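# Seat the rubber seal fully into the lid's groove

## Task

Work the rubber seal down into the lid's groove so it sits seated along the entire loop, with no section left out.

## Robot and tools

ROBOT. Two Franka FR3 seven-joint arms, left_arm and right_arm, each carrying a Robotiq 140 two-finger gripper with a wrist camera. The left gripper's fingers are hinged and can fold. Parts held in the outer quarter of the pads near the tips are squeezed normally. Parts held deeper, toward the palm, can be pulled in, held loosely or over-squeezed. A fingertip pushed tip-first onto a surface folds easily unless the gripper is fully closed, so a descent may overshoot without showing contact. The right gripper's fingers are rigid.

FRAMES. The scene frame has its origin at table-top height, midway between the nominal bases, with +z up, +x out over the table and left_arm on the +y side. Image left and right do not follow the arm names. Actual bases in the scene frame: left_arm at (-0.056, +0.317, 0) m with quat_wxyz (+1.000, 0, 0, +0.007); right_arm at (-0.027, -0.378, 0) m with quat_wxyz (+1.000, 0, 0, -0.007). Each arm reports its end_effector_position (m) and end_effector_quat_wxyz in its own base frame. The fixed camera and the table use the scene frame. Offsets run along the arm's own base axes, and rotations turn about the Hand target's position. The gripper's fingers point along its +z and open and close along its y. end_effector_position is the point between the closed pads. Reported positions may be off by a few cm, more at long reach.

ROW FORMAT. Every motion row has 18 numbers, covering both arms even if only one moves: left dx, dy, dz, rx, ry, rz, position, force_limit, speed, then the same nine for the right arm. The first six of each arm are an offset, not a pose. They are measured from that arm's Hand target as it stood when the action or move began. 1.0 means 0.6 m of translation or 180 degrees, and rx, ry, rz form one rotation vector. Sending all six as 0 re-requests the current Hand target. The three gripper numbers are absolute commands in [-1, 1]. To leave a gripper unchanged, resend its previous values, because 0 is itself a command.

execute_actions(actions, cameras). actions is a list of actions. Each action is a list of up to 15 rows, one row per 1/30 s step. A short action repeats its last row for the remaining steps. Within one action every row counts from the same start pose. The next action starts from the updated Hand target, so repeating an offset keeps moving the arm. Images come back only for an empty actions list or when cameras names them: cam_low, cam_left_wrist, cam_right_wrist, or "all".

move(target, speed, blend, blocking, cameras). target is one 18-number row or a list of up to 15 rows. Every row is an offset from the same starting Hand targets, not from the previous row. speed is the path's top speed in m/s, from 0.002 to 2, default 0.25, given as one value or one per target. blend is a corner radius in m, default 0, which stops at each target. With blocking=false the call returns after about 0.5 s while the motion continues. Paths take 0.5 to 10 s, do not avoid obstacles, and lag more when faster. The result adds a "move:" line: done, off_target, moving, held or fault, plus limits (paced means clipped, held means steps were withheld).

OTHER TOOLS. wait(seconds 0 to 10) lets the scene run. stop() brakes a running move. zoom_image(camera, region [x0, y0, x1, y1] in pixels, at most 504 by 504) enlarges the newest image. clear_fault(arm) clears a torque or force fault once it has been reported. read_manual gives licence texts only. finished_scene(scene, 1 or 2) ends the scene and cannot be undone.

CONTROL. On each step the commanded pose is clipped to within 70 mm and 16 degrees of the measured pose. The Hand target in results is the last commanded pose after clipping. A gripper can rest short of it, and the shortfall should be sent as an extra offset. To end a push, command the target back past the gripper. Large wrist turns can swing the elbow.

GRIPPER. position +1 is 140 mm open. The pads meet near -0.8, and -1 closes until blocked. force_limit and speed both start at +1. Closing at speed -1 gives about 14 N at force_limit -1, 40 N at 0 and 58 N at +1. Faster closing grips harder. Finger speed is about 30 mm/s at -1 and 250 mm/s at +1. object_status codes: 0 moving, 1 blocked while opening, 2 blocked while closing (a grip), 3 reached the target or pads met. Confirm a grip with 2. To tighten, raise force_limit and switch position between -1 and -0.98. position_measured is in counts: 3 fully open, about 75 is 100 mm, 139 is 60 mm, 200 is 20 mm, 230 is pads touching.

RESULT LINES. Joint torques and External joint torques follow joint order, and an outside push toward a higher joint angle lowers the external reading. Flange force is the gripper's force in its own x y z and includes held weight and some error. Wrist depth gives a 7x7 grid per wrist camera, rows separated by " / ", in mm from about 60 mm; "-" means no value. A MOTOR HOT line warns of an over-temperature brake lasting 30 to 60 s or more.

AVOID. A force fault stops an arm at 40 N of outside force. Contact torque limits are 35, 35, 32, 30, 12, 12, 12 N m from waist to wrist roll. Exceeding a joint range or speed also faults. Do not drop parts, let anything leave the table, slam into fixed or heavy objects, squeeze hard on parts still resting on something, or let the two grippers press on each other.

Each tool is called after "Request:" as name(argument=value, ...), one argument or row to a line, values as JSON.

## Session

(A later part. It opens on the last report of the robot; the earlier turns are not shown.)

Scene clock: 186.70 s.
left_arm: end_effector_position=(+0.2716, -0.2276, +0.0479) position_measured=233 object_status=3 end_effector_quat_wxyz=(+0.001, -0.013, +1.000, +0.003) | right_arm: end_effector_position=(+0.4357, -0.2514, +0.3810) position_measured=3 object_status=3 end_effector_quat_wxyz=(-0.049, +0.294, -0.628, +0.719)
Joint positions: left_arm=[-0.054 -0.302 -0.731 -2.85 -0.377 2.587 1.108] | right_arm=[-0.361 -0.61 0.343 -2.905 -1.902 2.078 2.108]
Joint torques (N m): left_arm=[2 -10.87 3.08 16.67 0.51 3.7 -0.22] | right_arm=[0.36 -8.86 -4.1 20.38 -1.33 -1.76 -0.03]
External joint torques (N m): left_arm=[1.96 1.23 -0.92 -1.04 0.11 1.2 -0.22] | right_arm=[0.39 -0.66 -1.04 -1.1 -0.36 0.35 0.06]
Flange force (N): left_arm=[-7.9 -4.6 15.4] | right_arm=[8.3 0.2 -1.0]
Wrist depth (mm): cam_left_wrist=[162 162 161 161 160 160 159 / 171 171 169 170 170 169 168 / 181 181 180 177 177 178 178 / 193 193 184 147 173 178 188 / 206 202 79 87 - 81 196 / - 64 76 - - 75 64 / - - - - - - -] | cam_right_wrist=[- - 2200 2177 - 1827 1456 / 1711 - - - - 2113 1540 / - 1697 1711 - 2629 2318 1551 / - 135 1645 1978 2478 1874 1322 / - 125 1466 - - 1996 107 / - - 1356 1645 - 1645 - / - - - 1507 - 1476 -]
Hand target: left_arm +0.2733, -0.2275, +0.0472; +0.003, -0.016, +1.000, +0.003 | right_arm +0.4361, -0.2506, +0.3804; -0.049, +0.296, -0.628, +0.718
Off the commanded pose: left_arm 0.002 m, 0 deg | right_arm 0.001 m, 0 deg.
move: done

Request:
move(
  target=[
    [0,0,-0.0012,0,0,0,-1,-0.7,0,0,0,0,0,0,0,1,1,1],
    [0,0,0.0163,0,0,0,-1,-0.7,0,0,0,0,0,0,0,1,1,1],
    [-0.0043,0.06,0.0163,0,0,0,-1,-0.7,0,0,0,0,0,0,0,1,1,1],
    [-0.0043,0.06,0,0,0,0,-1,-0.7,0,0,0,0,0,0,0,1,1,1],
    [-0.0043,0.06,-0.0012,0,0,0,-1,-0.7,0,0,0,0,0,0,0,1,1,1],
  ],
  speed=[0.015,0.08,0.08,0.015,0.015],
  blend=[0,0.003,0.003,0,0],
)

Scene clock: 189.67 s.
left_arm: end_effector_position=(+0.2711, -0.1924, +0.0481) position_measured=233 object_status=3 end_effector_quat_wxyz=(+0.003, -0.021, +1.000, +0.001) | right_arm: end_effector_position=(+0.4357, -0.2514, +0.3810) position_measured=3 object_status=3 end_effector_quat_wxyz=(-0.049, +0.294, -0.628, +0.719)
Joint positions: left_arm=[-0.091 -0.365 -0.631 -2.921 -0.401 2.588 1.184] | right_arm=[-0.361 -0.61 0.343 -2.905 -1.902 2.078 2.108]
Joint torques (N m): left_arm=[1.32 -9.86 3.22 16.04 0.78 3.32 0.35] | right_arm=[0.32 -8.88 -4.1 20.41 -1.35 -1.75 -0.09]
External joint torques (N m): left_arm=[1.29 1.33 -0.58 -1.53 0.37 0.83 0.35] | right_arm=[0.34 -0.72 -1.05 -1.05 -0.37 0.35 -0.01]
Flange force (N): left_arm=[-5.8 -0.5 12.1] | right_arm=[8.5 -0.1 -1.0]
Wrist depth (mm): cam_left_wrist=[163 162 162 160 160 160 159 / 172 171 170 170 169 168 167 / 182 182 179 178 178 178 178 / 194 188 179 147 173 187 187 / 206 195 79 87 - 81 198 / - 64 76 - - 75 64 / - - - - - - -] | cam_right_wrist=[- - 2134 2422 - - 1456 / 2073 2343 - - - - 1811 / - 1908 1996 - 2369 2343 1597 / - 135 1671 - - 2015 1322 / - 125 - - 2034 1827 107 / - - - - - 1658 - / - - - - - 1487 -]
Hand target: left_arm +0.2707, -0.1915, +0.0465; +0.003, -0.016, +1.000, +0.003 | right_arm +0.4361, -0.2506, +0.3804; -0.049, +0.296, -0.628, +0.718
Off the commanded pose: left_arm 0.002 m, 1 deg | right_arm 0.001 m, 0 deg.
move: done

Request:
move(
  target=[
    [0,0,-0.0017,0,0,0,-1,-0.7,0,0,0,0,0,0,0,1,1,1],
    [0,0,0.02,0,0,0,-1,-0.7,0,0,0,0,0,0,0,1,1,1],
    [0.0705,-0.0753,0.02,0,0,0,-1,-0.7,0,0,0,0,0,0,0,1,1,1],
    [0.0705,-0.0753,0.0012,0,0,0,-1,-0.7,0,0,0,0,0,0,0,1,1,1],
    [0.0372,-0.0898,0.0012,0,0,0,-1,-0.7,0,0,0,0,0,0,0,1,1,1],
    [0.05,-0.1108,0.0012,0,0,0,-1,-0.7,0,0,0,0,0,0,0,1,1,1],
    [0.0678,-0.1275,0.0012,0,0,0,-1,-0.7,0,0,0,0,0,0,0,1,1,1],
    [0.0778,-0.1175,0.03,0,0,0,-1,-0.7,0,0,0,0,0,0,0,1,1,1],
    [0.084,-0.0143,0.0903,0,0,0,-1,-0.7,0,0,0,0,0,0,0,1,1,1],
  ],
  speed=[0.015,0.08,0.12,0.025,0.04,0.04,0.04,0.1,0.2],
  blend=[0,0.004,0.004,0,0.003,0.003,0,0.005,0],
  cameras=["cam_left_wrist"],
)

Request:
zoom_image(
  camera="cam_left_wrist",
  region=[180, 70, 348, 238],
)

Request:
zoom_image(
  camera="cam_left_wrist",
  region=[340, 70, 550, 280],
)

Scene clock: 195.67 s.
left_arm: end_effector_position=(+0.3221, -0.2011, +0.1011) position_measured=233 object_status=3 end_effector_quat_wxyz=(+0.004, -0.022, +1.000, +0.001) | right_arm: end_effector_position=(+0.4357, -0.2514, +0.3810) position_measured=3 object_status=3 end_effector_quat_wxyz=(-0.049, +0.294, -0.628, +0.719)
Joint positions: left_arm=[-0.005 -0.377 -0.597 -2.75 -0.308 2.415 1.192] | right_arm=[-0.361 -0.61 0.343 -2.905 -1.902 2.078 2.108]
Joint velocities: left_arm=[0 0.001 0.001 0.001 0 -0.001 0.006] | right_arm=[within noise]
Joint torques (N m): left_arm=[0.27 -13.13 4.56 19.55 0.81 2.26 0.32] | right_arm=[0.35 -8.91 -4.07 20.34 -1.34 -1.75 -0.06]
External joint torques (N m): left_arm=[0.22 -0.16 0.06 -0.82 0.28 -0.24 0.32] | right_arm=[0.39 -0.79 -1.01 -1.04 -0.37 0.35 0.03]
Flange force (N): left_arm=[1.5 2.5 -0.5] | right_arm=[8.7 -0.1 -1.2]
Wrist depth (mm): cam_left_wrist=[211 210 208 207 206 205 205 / 223 222 214 211 210 214 216 / 236 235 222 222 220 223 228 / 250 249 234 131 229 237 244 / 269 264 79 87 - 81 256 / - 64 75 - - 75 64 / - - - - - - -] | cam_right_wrist=[- - 2629 1658 - 1811 1400 / - 2318 2034 - 2222 2034 1724 / - 1724 2073 - - 2222 1609 / - 135 1382 - 2113 1960 1391 / - 125 - - - 1942 107 / - - - - - 1684 112 / - 1225 - - - 1476 -]
Hand target: left_arm +0.3211, -0.2001, +0.1007; +0.003, -0.016, +1.000, +0.003 | right_arm +0.4361, -0.2506, +0.3804; -0.049, +0.296, -0.628, +0.718
Off the commanded pose: left_arm 0.002 m, 1 deg | right_arm 0.001 m, 0 deg.
move: done
Images, in order (width x height): cam_left_wrist 672x504.

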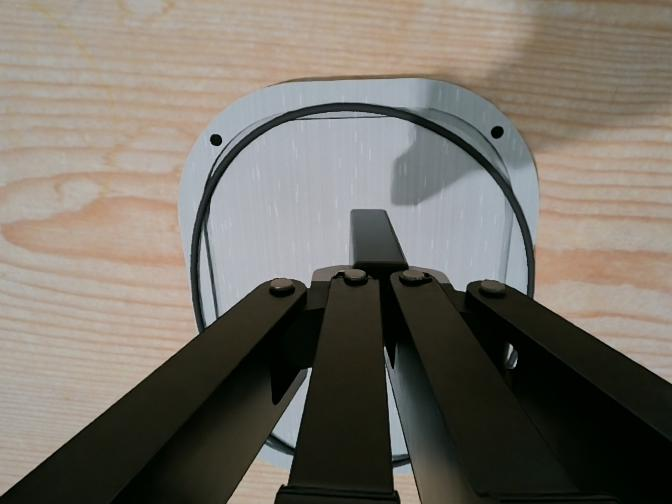

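Scaled by 3.000 from the camera's 672x504 image, which has a finer 960x720 frame.

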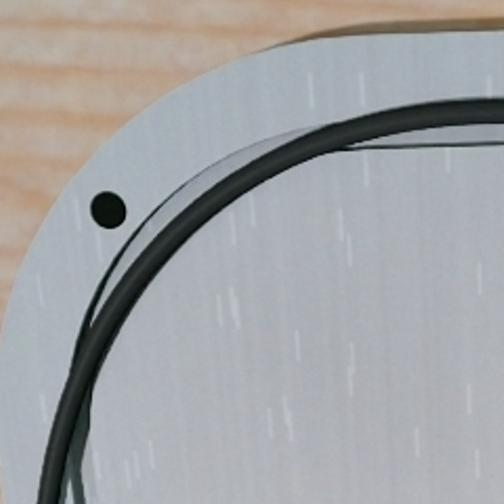

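Scaled by 2.400 from the camera's 672x504 image, which has a finer 960x720 frame.

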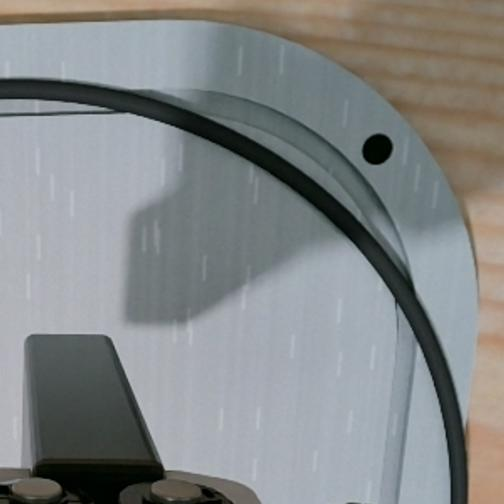

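Request:
move(
  target=[
    [-0.1332,-0.0490,-0.0512,0,0,0,-1,-0.7,0,0,0,0,0,0,0,1,1,1],
    [-0.1332,-0.0490,-0.0882,0,0,0,-1,-0.7,0,0,0,0,0,0,0,1,1,1],
    [-0.1070,-0.0472,-0.0882,0,0,0,-1,-0.7,0,0,0,0,0,0,0,1,1,1],
    [-0.1113,0.0128,-0.0882,0,0,0,-1,-0.7,0,0,0,0,0,0,0,1,1,1],
    [-0.1277,0.0117,-0.0712,0,0,0,-1,-0.7,0,0,0,0,0,0,0,1,1,1],
    [-0.0822,-0.0152,-0.0712,0,0,0,-1,-0.7,0,0,0,0,0,0,0,1,1,1],
    [-0.0822,-0.0152,-0.0870,0,0,0,-1,-0.7,0,0,0,0,0,0,0,1,1,1],
  ],
  speed=[0.2,0.03,0.03,0.04,0.08,0.1,0.02],
  blend=[0.01,0,0.002,0,0.003,0.002,0],
)

Scene clock: 201.60 s.
left_arm: end_effector_position=(+0.2699, -0.2093, +0.0487) position_measured=233 object_status=3 end_effector_quat_wxyz=(+0.000, -0.013, +1.000, +0.003) | right_arm: end_effector_position=(+0.4357, -0.2514, +0.3810) position_measured=3 object_status=3 end_effector_quat_wxyz=(-0.049, +0.294, -0.628, +0.719)
Joint positions: left_arm=[-0.073 -0.342 -0.685 -2.887 -0.4 2.578 1.16] | right_arm=[-0.361 -0.61 0.343 -2.905 -1.902 2.078 2.108]
Joint torques (N m): left_arm=[2.1 -10.99 3.68 17.22 0.47 3.61 -0.2] | right_arm=[0.31 -8.9 -4.02 20.36 -1.35 -1.78 -0.05]
External joint torques (N m): left_arm=[2.13 0.44 -0.29 -0.37 0.05 1.14 -0.2] | right_arm=[0.34 -0.73 -0.96 -1.04 -0.37 0.32 0.03]
Flange force (N): left_arm=[-7.6 -2.4 10.4] | right_arm=[8.3 0.1 -1.1]
Wrist depth (mm): cam_left_wrist=[163 163 163 162 162 161 160 / 172 172 171 171 170 170 169 / 183 182 182 178 178 180 179 / 194 190 179 147 176 181 190 / 206 203 79 87 - 81 199 / - 64 76 - - 75 64 / - - - - - - -] | cam_right_wrist=[- 1684 2093 - 1891 1908 1447 / 1842 2113 1752 - 2318 2369 1796 / - 1738 - - - 2422 1562 / 1487 135 1767 - - 150 1427 / - 125 1858 - - 1978 107 / - - 1382 1658 - 1697 112 / - 1191 - 1339 - 1529 -]
Hand target: left_arm +0.2718, -0.2092, +0.0485; +0.003, -0.016, +1.000, +0.003 | right_arm +0.4361, -0.2506, +0.3804; -0.049, +0.296, -0.628, +0.718
Off the commanded pose: left_arm 0.002 m, 0 deg | right_arm 0.001 m, 0 deg.
move: done

Request:
move(
  target=[
    [0,0,-0.0038,0,0,0,-1,-0.7,0,0,0,0,0,0,0,1,1,1],
    [0,0,0.0125,0,0,0,-1,-0.7,0,0,0,0,0,0,0,1,1,1],
    [-0.0011,0.015,0.0125,0,0,0,-1,-0.7,0,0,0,0,0,0,0,1,1,1],
    [-0.0011,0.015,-0.0038,0,0,0,-1,-0.7,0,0,0,0,0,0,0,1,1,1],
    [-0.0011,0.015,0.0125,0,0,0,-1,-0.7,0,0,0,0,0,0,0,1,1,1],
    [-0.0021,0.0299,0.0125,0,0,0,-1,-0.7,0,0,0,0,0,0,0,1,1,1],
    [-0.0021,0.0299,-0.0038,0,0,0,-1,-0.7,0,0,0,0,0,0,0,1,1,1],
    [-0.0021,0.0299,0.0125,0,0,0,-1,-0.7,0,0,0,0,0,0,0,1,1,1],
    [0.0011,-0.015,0.0125,0,0,0,-1,-0.7,0,0,0,0,0,0,0,1,1,1],
    [0.0011,-0.015,-0.0038,0,0,0,-1,-0.7,0,0,0,0,0,0,0,1,1,1],
    [0.0011,-0.015,0.0125,0,0,0,-1,-0.7,0,0,0,0,0,0,0,1,1,1],
    [0.0021,-0.0299,0.0125,0,0,0,-1,-0.7,0,0,0,0,0,0,0,1,1,1],
    [0.0021,-0.0299,-0.0038,0,0,0,-1,-0.7,0,0,0,0,0,0,0,1,1,1],
  ],
  speed=[0.02,0.08,0.08,0.02,0.08,0.08,0.02,0.08,0.08,0.02,0.08,0.08,0.02],
  blend=[0,0.003,0.003,0,0.003,0.003,0,0.003,0.003,0,0.003,0.003,0],
)

Scene clock: 207.07 s.
left_arm: end_effector_position=(+0.2728, -0.2275, +0.0477) position_measured=233 object_status=3 end_effector_quat_wxyz=(+0.002, -0.013, +1.000, +0.002) | right_arm: end_effector_position=(+0.4357, -0.2514, +0.3810) position_measured=3 object_status=3 end_effector_quat_wxyz=(-0.049, +0.294, -0.628, +0.719)
Joint positions: left_arm=[-0.033 -0.306 -0.753 -2.85 -0.391 2.589 1.118] | right_arm=[-0.361 -0.61 0.343 -2.905 -1.902 2.078 2.108]
Joint torques (N m): left_arm=[1.72 -9.61 3.28 16.22 0.51 3.49 -0.21] | right_arm=[0.32 -8.86 -4.03 20.38 -1.33 -1.74 -0.02]
External joint torques (N m): left_arm=[1.68 2.04 -0.86 -1.26 0.1 1.02 -0.21] | right_arm=[0.31 -0.66 -1 -1.13 -0.35 0.35 0.06]
Flange force (N): left_arm=[-8.9 -5.5 17.7] | right_arm=[8.3 0.3 -1.0]
Wrist depth (mm): cam_left_wrist=[162 161 161 160 160 159 159 / 171 171 170 170 169 169 168 / 181 180 180 177 177 177 177 / 193 191 183 147 174 176 186 / 206 202 79 87 - 81 197 / - 64 76 - - 75 64 / - - - - - - -] | cam_right_wrist=[- - - - - 1925 1373 / - - 2449 - 2506 - 1781 / - - 1978 2506 - 2729 - / 1456 135 1697 - - 149 1347 / - 125 - - - 1908 107 / - - - - 1697 1724 112 / - - 1184 - - 1456 -]
Hand target: left_arm +0.2730, -0.2271, +0.0462; +0.003, -0.016, +1.000, +0.003 | right_arm +0.4361, -0.2506, +0.3804; -0.049, +0.296, -0.628, +0.718
Off the commanded pose: left_arm 0.002 m, 0 deg | right_arm 0.001 m, 0 deg.
move: done

Request:
move(
  target=[
    [0,0,0.018,0,0,0,-1,-0.7,0,0,0,0,0,0,0,1,1,1],
    [0.0802,0.045,0.0908,0,0,0,-1,-0.7,0,0,0,0,0,0,0,1,1,1],
  ],
  speed=[0.06,0.25],
  blend=[0.004,0],
  cameras=["cam_left_wrist"],
)

Request:
zoom_image(
  camera="cam_left_wrist",
  region=[190, 70, 358, 238],
)

Request:
zoom_image(
  camera="cam_left_wrist",
  region=[350, 70, 518, 238],
)

Scene clock: 208.73 s.
left_arm: end_effector_position=(+0.3217, -0.2005, +0.1007) position_measured=233 object_status=3 end_effector_quat_wxyz=(+0.004, -0.022, +1.000, +0.001) | right_arm: end_effector_position=(+0.4357, -0.2514, +0.3810) position_measured=3 object_status=3 end_effector_quat_wxyz=(-0.049, +0.294, -0.628, +0.719)
Joint positions: left_arm=[0.013 -0.383 -0.617 -2.751 -0.321 2.413 1.201] | right_arm=[-0.361 -0.61 0.343 -2.905 -1.902 2.078 2.108]
Joint velocities: left_arm=[-0.001 0 -0.001 -0.001 0.001 -0.001 0.007] | right_arm=[within noise]
Joint torques (N m): left_arm=[0.28 -12.81 4.76 20.25 0.8 2.31 0.34] | right_arm=[0.31 -8.87 -4.05 20.38 -1.33 -1.76 -0.06]
External joint torques (N m): left_arm=[0.21 -0.16 0.04 -0.08 0.28 -0.2 0.34] | right_arm=[0.29 -0.72 -1.04 -1.07 -0.36 0.33 0.02]
Flange force (N): left_arm=[-0.2 1.3 -1.0] | right_arm=[8.5 0.1 -1.0]
Wrist depth (mm): cam_left_wrist=[210 209 210 207 206 206 204 / 223 222 213 210 209 216 217 / 236 234 220 220 218 222 228 / 250 250 233 131 230 239 242 / 268 263 79 87 - 82 255 / - 64 76 - - 75 64 / - - - - - - -] | cam_right_wrist=[- 2269 - - - 2343 1427 / 1960 - 2566 2343 2269 2134 1781 / 1456 2269 - 2269 2269 2177 1609 / 1456 135 1585 1842 - 1978 1456 / - 125 - - - 1942 107 / - - - - - 1540 112 / - - - - 1573 1487 -]
Hand target: left_arm +0.3212, -0.2001, +0.1007; +0.003, -0.016, +1.000, +0.003 | right_arm +0.4361, -0.2506, +0.3804; -0.049, +0.296, -0.628, +0.718
Off the commanded pose: left_arm 0.001 m, 1 deg | right_arm 0.001 m, 0 deg.
move: done
Images, in order (width x height): cam_left_wrist 672x504.

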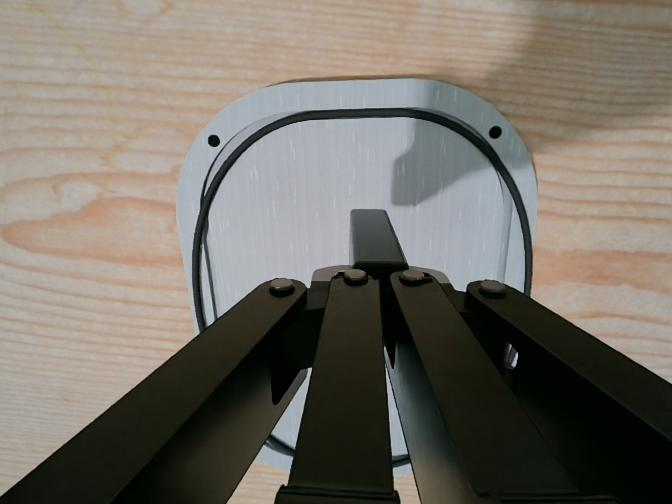

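Scaled by 3.000 from the camera's 672x504 image, which has a finer 960x720 frame.

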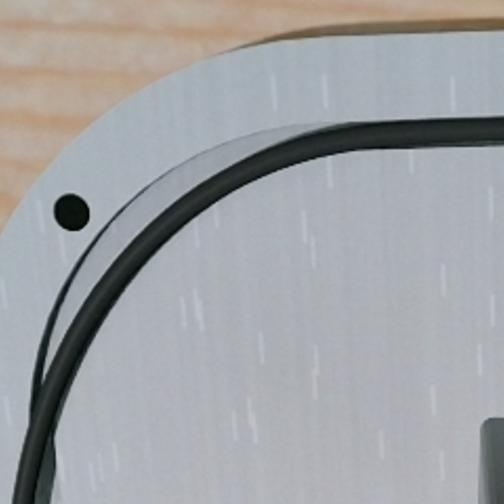

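Scaled by 3.000 from the camera's 672x504 image, which has a finer 960x720 frame.

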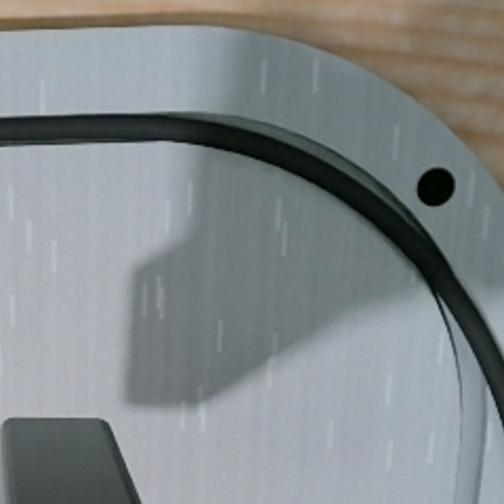

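Request:
move(
  target=[
    [-0.0855,0.028,-0.0753,0,0,0,-1,-0.7,0,0,0,0,0,0,0,1,1,1],
    [-0.0855,0.028,-0.0908,0,0,0,-1,-0.7,0,0,0,0,0,0,0,1,1,1],
    [-0.0855,0.028,-0.0753,0,0,0,-1,-0.7,0,0,0,0,0,0,0,1,1,1],
    [-0.0855,0.0415,-0.0753,0,0,0,-1,-0.7,0,0,0,0,0,0,0,1,1,1],
    [-0.0855,0.0415,-0.0908,0,0,0,-1,-0.7,0,0,0,0,0,0,0,1,1,1],
    [-0.0855,0.0415,-0.0753,0,0,0,-1,-0.7,0,0,0,0,0,0,0,1,1,1],
    [-0.0838,0.055,-0.0753,0,0,0,-1,-0.7,0,0,0,0,0,0,0,1,1,1],
    [-0.0838,0.055,-0.0908,0,0,0,-1,-0.7,0,0,0,0,0,0,0,1,1,1],
  ],
  speed=[0.2,0.02,0.08,0.08,0.02,0.08,0.08,0.02],
  blend=[0.003,0,0.003,0.003,0,0.003,0.003,0],
)

Scene clock: 212.60 s.
left_arm: end_effector_position=(+0.2700, -0.1677, +0.0478) position_measured=233 object_status=3 end_effector_quat_wxyz=(+0.001, -0.021, +1.000, +0.002) | right_arm: end_effector_position=(+0.4357, -0.2514, +0.3810) position_measured=3 object_status=3 end_effector_quat_wxyz=(-0.049, +0.294, -0.628, +0.719)
Joint positions: left_arm=[-0.093 -0.405 -0.577 -2.963 -0.406 2.58 1.246] | right_arm=[-0.361 -0.61 0.343 -2.905 -1.902 2.078 2.108]
Joint torques (N m): left_arm=[1.61 -7.9 2.91 16.1 0.79 4.03 0.37] | right_arm=[0.33 -8.88 -4.05 20.37 -1.35 -1.76 -0.07]
External joint torques (N m): left_arm=[1.61 2.54 -0.69 -1.5 0.37 1.55 0.37] | right_arm=[0.31 -0.74 -1.04 -1.05 -0.37 0.33 0.01]
Flange force (N): left_arm=[-11.2 -2.5 20.6] | right_arm=[8.6 0.0 -1.0]
Wrist depth (mm): cam_left_wrist=[164 162 161 161 160 159 158 / 172 172 170 170 169 168 168 / 182 182 179 178 179 178 176 / 191 181 180 146 179 188 187 / 201 189 79 87 - 82 198 / - 64 76 - - 75 64 / - - - - - - -] | cam_right_wrist=[- - 2506 - - - 1427 / - - 2536 - - 2566 1609 / 1811 - - - - 2422 1609 / - 135 1684 - - 1811 1391 / - 135 1487 1551 - 1874 107 / - 1373 1507 1585 1697 1697 - / - 1057 1123 1253 1382 1487 -]
Hand target: left_arm +0.2709, -0.1671, +0.0462; +0.003, -0.016, +1.000, +0.003 | right_arm +0.4361, -0.2506, +0.3804; -0.049, +0.296, -0.628, +0.718
Off the commanded pose: left_arm 0.002 m, 1 deg | right_arm 0.001 m, 0 deg.
move: done

Request:
move(
  target=[
    [0,0,0.0155,0,0,0,-1,-0.7,0,0,0,0,0,0,0,1,1,1],
    [0.0038,0.013,0.0155,0,0,0,-1,-0.7,0,0,0,0,0,0,0,1,1,1],
    [0.0038,0.013,0,0,0,0,-1,-0.7,0,0,0,0,0,0,0,1,1,1],
    [0.0038,0.013,0.0155,0,0,0,-1,-0.7,0,0,0,0,0,0,0,1,1,1],
    [0.0092,0.0252,0.0155,0,0,0,-1,-0.7,0,0,0,0,0,0,0,1,1,1],
    [0.0092,0.0252,0,0,0,0,-1,-0.7,0,0,0,0,0,0,0,1,1,1],
  ],
  speed=[0.08,0.08,0.02,0.08,0.08,0.02],
  blend=[0.003,0.003,0,0.003,0.003,0],
)

Scene clock: 214.73 s.
left_arm: end_effector_position=(+0.2756, -0.1528, +0.0479) position_measured=233 object_status=3 end_effector_quat_wxyz=(+0.001, -0.021, +1.000, +0.002) | right_arm: end_effector_position=(+0.4357, -0.2514, +0.3810) position_measured=3 object_status=3 end_effector_quat_wxyz=(-0.049, +0.294, -0.628, +0.719)
Joint positions: left_arm=[-0.08 -0.408 -0.536 -2.973 -0.385 2.584 1.28] | right_arm=[-0.361 -0.61 0.343 -2.905 -1.902 2.078 2.108]
Joint torques (N m): left_arm=[1.66 -7.95 2.69 16.05 0.84 4.04 0.37] | right_arm=[0.37 -8.87 -4.09 20.34 -1.34 -1.76 -0.07]
External joint torques (N m): left_arm=[1.66 2.65 -0.64 -1.7 0.43 1.56 0.37] | right_arm=[0.38 -0.74 -1.04 -1.08 -0.37 0.34 0.01]
Flange force (N): left_arm=[-11.3 -1.5 21.0] | right_arm=[8.6 0.0 -1.2]
Wrist depth (mm): cam_left_wrist=[163 163 162 161 160 159 158 / 172 171 170 170 169 168 167 / 183 179 176 176 179 178 177 / 183 180 179 147 184 188 187 / 191 189 79 87 - 81 197 / - 64 76 - - 75 64 / - - - - - - -] | cam_right_wrist=[- - - - 1529 1711 1487 / - - - - 2053 - - / 1597 2073 1767 - - 2093 1487 / - 135 1842 - - 1978 1391 / - 135 - - 1621 1942 107 / - 1246 - - - 1507 112 / - - 1268 1153 - 1551 -]
Hand target: left_arm +0.2764, -0.1520, +0.0462; +0.003, -0.016, +1.000, +0.003 | right_arm +0.4361, -0.2506, +0.3804; -0.049, +0.296, -0.628, +0.718
Off the commanded pose: left_arm 0.002 m, 1 deg | right_arm 0.001 m, 0 deg.
move: done

Request:
move(
  target=[
    [0,0,0.018,0,0,0,-1,-0.7,0,0,0,0,0,0,0,1,1,1],
    [0.0747,-0.0802,0.0908,0,0,0,-1,-0.7,0,0,0,0,0,0,0,1,1,1],
  ],
  speed=[0.06,0.25],
  blend=[0.004,0],
  cameras=["cam_left_wrist"],
)

Request:
zoom_image(
  camera="cam_left_wrist",
  region=[350, 70, 560, 280],
)

Request:
zoom_image(
  camera="cam_left_wrist",
  region=[170, 70, 380, 280],
)

Scene clock: 216.40 s.
left_arm: end_effector_position=(+0.3221, -0.2006, +0.1013) position_measured=233 object_status=3 end_effector_quat_wxyz=(+0.005, -0.013, +1.000, +0.001) | right_arm: end_effector_position=(+0.4357, -0.2514, +0.3810) position_measured=3 object_status=3 end_effector_quat_wxyz=(-0.049, +0.294, -0.628, +0.719)
Joint positions: left_arm=[-0.004 -0.38 -0.599 -2.752 -0.309 2.415 1.211] | right_arm=[-0.361 -0.61 0.343 -2.905 -1.902 2.078 2.108]
Joint velocities: left_arm=[-0.001 0.001 -0.001 0 0.001 -0.004 -0.006] | right_arm=[within noise]
Joint torques (N m): left_arm=[1.25 -12.82 3.87 20.33 0.48 2.31 -0.28] | right_arm=[0.32 -8.88 -3.96 20.37 -1.34 -1.78 -0.07]
External joint torques (N m): left_arm=[1.26 0.1 -0.6 -0.05 -0.05 -0.19 -0.28] | right_arm=[0.38 -0.79 -0.88 -1.02 -0.37 0.32 0.02]
Flange force (N): left_arm=[-2.8 -1.7 1.2] | right_arm=[8.3 -0.1 -1.4]
Wrist depth (mm): cam_left_wrist=[211 209 209 209 206 205 205 / 222 222 215 209 212 216 216 / 237 234 221 221 217 225 228 / 251 250 234 131 230 240 243 / 269 264 79 87 - 81 257 / - 64 76 - - 75 64 / - - - - - - -] | cam_right_wrist=[- - - - - - 1400 / - - - - - - 1609 / 1518 - 2034 2293 - 2293 1724 / - 135 1796 2093 1518 150 1400 / - 125 - 1842 - 1996 107 / - - 1562 1283 - 1621 - / - 1105 - - 1609 1507 -]
Hand target: left_arm +0.3212, -0.2001, +0.1007; +0.003, -0.016, +1.000, +0.003 | right_arm +0.4361, -0.2506, +0.3804; -0.049, +0.296, -0.628, +0.718
Off the commanded pose: left_arm 0.001 m, 0 deg | right_arm 0.001 m, 0 deg.
move: done
Images, in order (width x height): cam_left_wrist 672x504.

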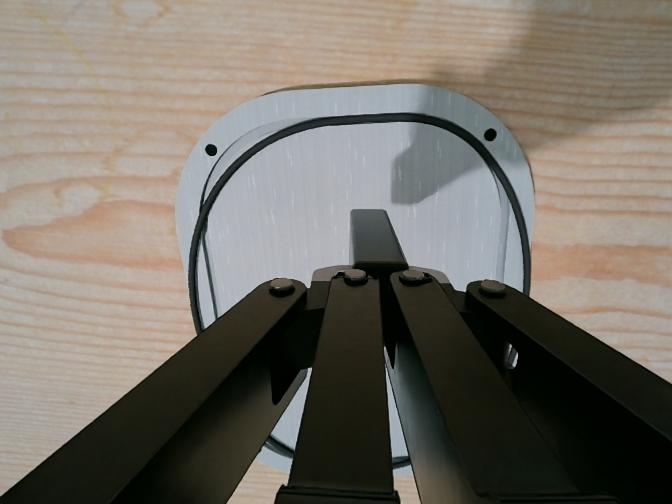

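Scaled by 2.400 from the camera's 672x504 image, which has a finer 960x720 frame.

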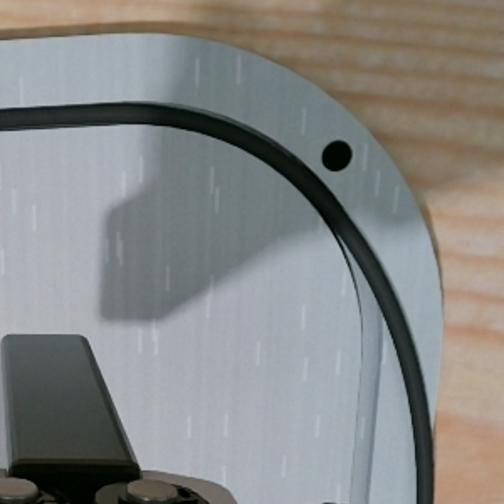

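Scaled by 2.400 from the camera's 672x504 image, which has a finer 960x720 frame.

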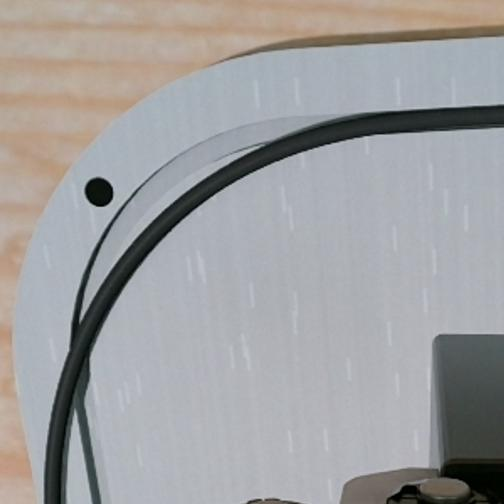

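Request:
move(
  target=[
    [-0.0633,0.0887,-0.0753,0,0,0,-1,-0.7,0,0,0,0,0,0,0,1,1,1],
    [-0.0633,0.0887,-0.0908,0,0,0,-1,-0.7,0,0,0,0,0,0,0,1,1,1],
    [-0.0633,0.0887,-0.0753,0,0,0,-1,-0.7,0,0,0,0,0,0,0,1,1,1],
    [-0.0548,0.0992,-0.0753,0,0,0,-1,-0.7,0,0,0,0,0,0,0,1,1,1],
    [-0.0548,0.0992,-0.0908,0,0,0,-1,-0.7,0,0,0,0,0,0,0,1,1,1],
    [-0.0548,0.0992,-0.0753,0,0,0,-1,-0.7,0,0,0,0,0,0,0,1,1,1],
    [-0.0448,0.1083,-0.0753,0,0,0,-1,-0.7,0,0,0,0,0,0,0,1,1,1],
    [-0.0448,0.1083,-0.0908,0,0,0,-1,-0.7,0,0,0,0,0,0,0,1,1,1],
  ],
  speed=[0.2,0.02,0.08,0.08,0.02,0.08,0.08,0.02],
  blend=[0.003,0,0.003,0.003,0,0.003,0.003,0],
)

Scene clock: 220.33 s.
left_arm: end_effector_position=(+0.2943, -0.1367, +0.0481) position_measured=233 object_status=3 end_effector_quat_wxyz=(+0.002, -0.020, +1.000, +0.001) | right_arm: end_effector_position=(+0.4357, -0.2514, +0.3810) position_measured=3 object_status=3 end_effector_quat_wxyz=(-0.049, +0.294, -0.628, +0.719)
Joint positions: left_arm=[-0.03 -0.371 -0.497 -2.95 -0.332 2.599 1.32] | right_arm=[-0.361 -0.61 0.343 -2.905 -1.902 2.078 2.108]
Joint torques (N m): left_arm=[2.08 -9.71 2.86 15.87 1.02 3.59 0.32] | right_arm=[0.32 -8.91 -4 20.4 -1.34 -1.76 -0.02]
External joint torques (N m): left_arm=[2.11 2.23 -0.03 -1.95 0.61 1.11 0.32] | right_arm=[0.27 -0.73 -1.02 -1.02 -0.36 0.32 0.06]
Flange force (N): left_arm=[-9.5 1.7 16.6] | right_arm=[8.3 0.1 -0.9]
Wrist depth (mm): cam_left_wrist=[163 162 162 161 160 159 159 / 172 171 170 170 169 168 167 / 174 168 168 171 178 178 177 / 184 180 179 131 185 189 187 / 192 190 79 87 - 82 197 / - 64 76 - - 75 64 / - - - - - - -] | cam_right_wrist=[2015 2661 2629 1738 1908 - 1409 / - - - 2293 2245 2134 1908 / - 1978 2113 2245 2293 2293 - / - 135 1827 1925 2245 2015 125 / - 135 - - - - 107 / - - - - - 1633 112 / - 1147 1204 - 1456 1476 -]
Hand target: left_arm +0.2943, -0.1352, +0.0462; +0.003, -0.016, +1.000, +0.003 | right_arm +0.4361, -0.2506, +0.3804; -0.049, +0.296, -0.628, +0.718
Off the commanded pose: left_arm 0.002 m, 0 deg | right_arm 0.001 m, 0 deg.
move: done

Request:
move(
  target=[
    [0,0,0.023,0,0,0,-1,-0.7,0,0,0,0,0,0,0,1,1,1],
    [0.0678,0.078,0.0313,0,0,0,-1,-0.7,0,0,0,0,0,0,0,1,1,1],
    [0.0678,0.078,0.0033,0,0,0,-1,-0.7,0,0,0,0,0,0,0,1,1,1],
    [0.0708,0.0415,0.0033,0,0,0,-1,-0.7,0,0,0,0,0,0,0,1,1,1],
    [0.2205,0.0538,0.0047,0,0,0,-1,-0.7,0,0,0,0,0,0,0,1,1,1],
    [0.22,0.06,0.012,0,0,0,-1,-0.7,0,0,0,0,0,0,0,1,1,1],
    [0.15,-0.1,0.0913,0,0,0,-1,-0.7,0,0,0,0,0,0,0,1,1,1],
  ],
  speed=[0.08,0.1,0.03,0.035,0.045,0.05,0.25],
  blend=[0.004,0.006,0,0.002,0,0.002,0],
  cameras=["cam_left_wrist"],
)

Request:
zoom_image(
  camera="cam_left_wrist",
  region=[400, 0, 600, 300],
)

Request:
zoom_image(
  camera="cam_left_wrist",
  region=[120, 0, 360, 360],
)

Scene clock: 227.50 s.
left_arm: end_effector_position=(+0.3845, -0.1949, +0.1003) position_measured=233 object_status=3 end_effector_quat_wxyz=(+0.003, -0.011, +1.000, +0.003) | right_arm: end_effector_position=(+0.4357, -0.2514, +0.3810) position_measured=3 object_status=3 end_effector_quat_wxyz=(-0.049, +0.294, -0.628, +0.719)
Joint positions: left_arm=[0.081 -0.189 -0.567 -2.597 -0.143 2.435 1.181] | right_arm=[-0.361 -0.61 0.343 -2.905 -1.902 2.078 2.108]
Joint velocities: left_arm=[0 0.001 0 0 0 0 -0.005] | right_arm=[within noise]
Joint torques (N m): left_arm=[0.85 -19.41 2.19 20.71 0.22 2.26 -0.27] | right_arm=[0.32 -8.87 -3.99 20.37 -1.34 -1.76 -0.09]
External joint torques (N m): left_arm=[0.83 -0.36 -0.3 -0.14 -0.28 -0.24 -0.27] | right_arm=[0.31 -0.77 -0.97 -1.06 -0.36 0.33 0]
Flange force (N): left_arm=[0.8 0.1 -1.0] | right_arm=[8.6 -0.1 -1.3]
Wrist depth (mm): cam_left_wrist=[209 206 197 196 195 200 205 / 220 217 208 209 206 211 216 / 233 234 217 220 218 223 229 / 249 248 233 131 228 235 243 / 265 261 79 87 - 82 254 / - 64 76 - - 75 64 / - - - - - - -] | cam_right_wrist=[- - - - - - 1456 / - 2269 - - 2506 - 1658 / - 1427 2478 - 1942 2318 1671 / - 135 1858 - - 1996 1447 / - 125 1529 2478 - 1978 107 / - - - 1400 - 1684 112 / - - - - 1658 1497 -]
Hand target: left_arm +0.3843, -0.1952, +0.1010; +0.003, -0.016, +1.000, +0.003 | right_arm +0.4361, -0.2506, +0.3804; -0.049, +0.296, -0.628, +0.718
Off the commanded pose: left_arm 0.001 m, 1 deg | right_arm 0.001 m, 0 deg.
move: done
Images, in order (width x height): cam_left_wrist 672x504.

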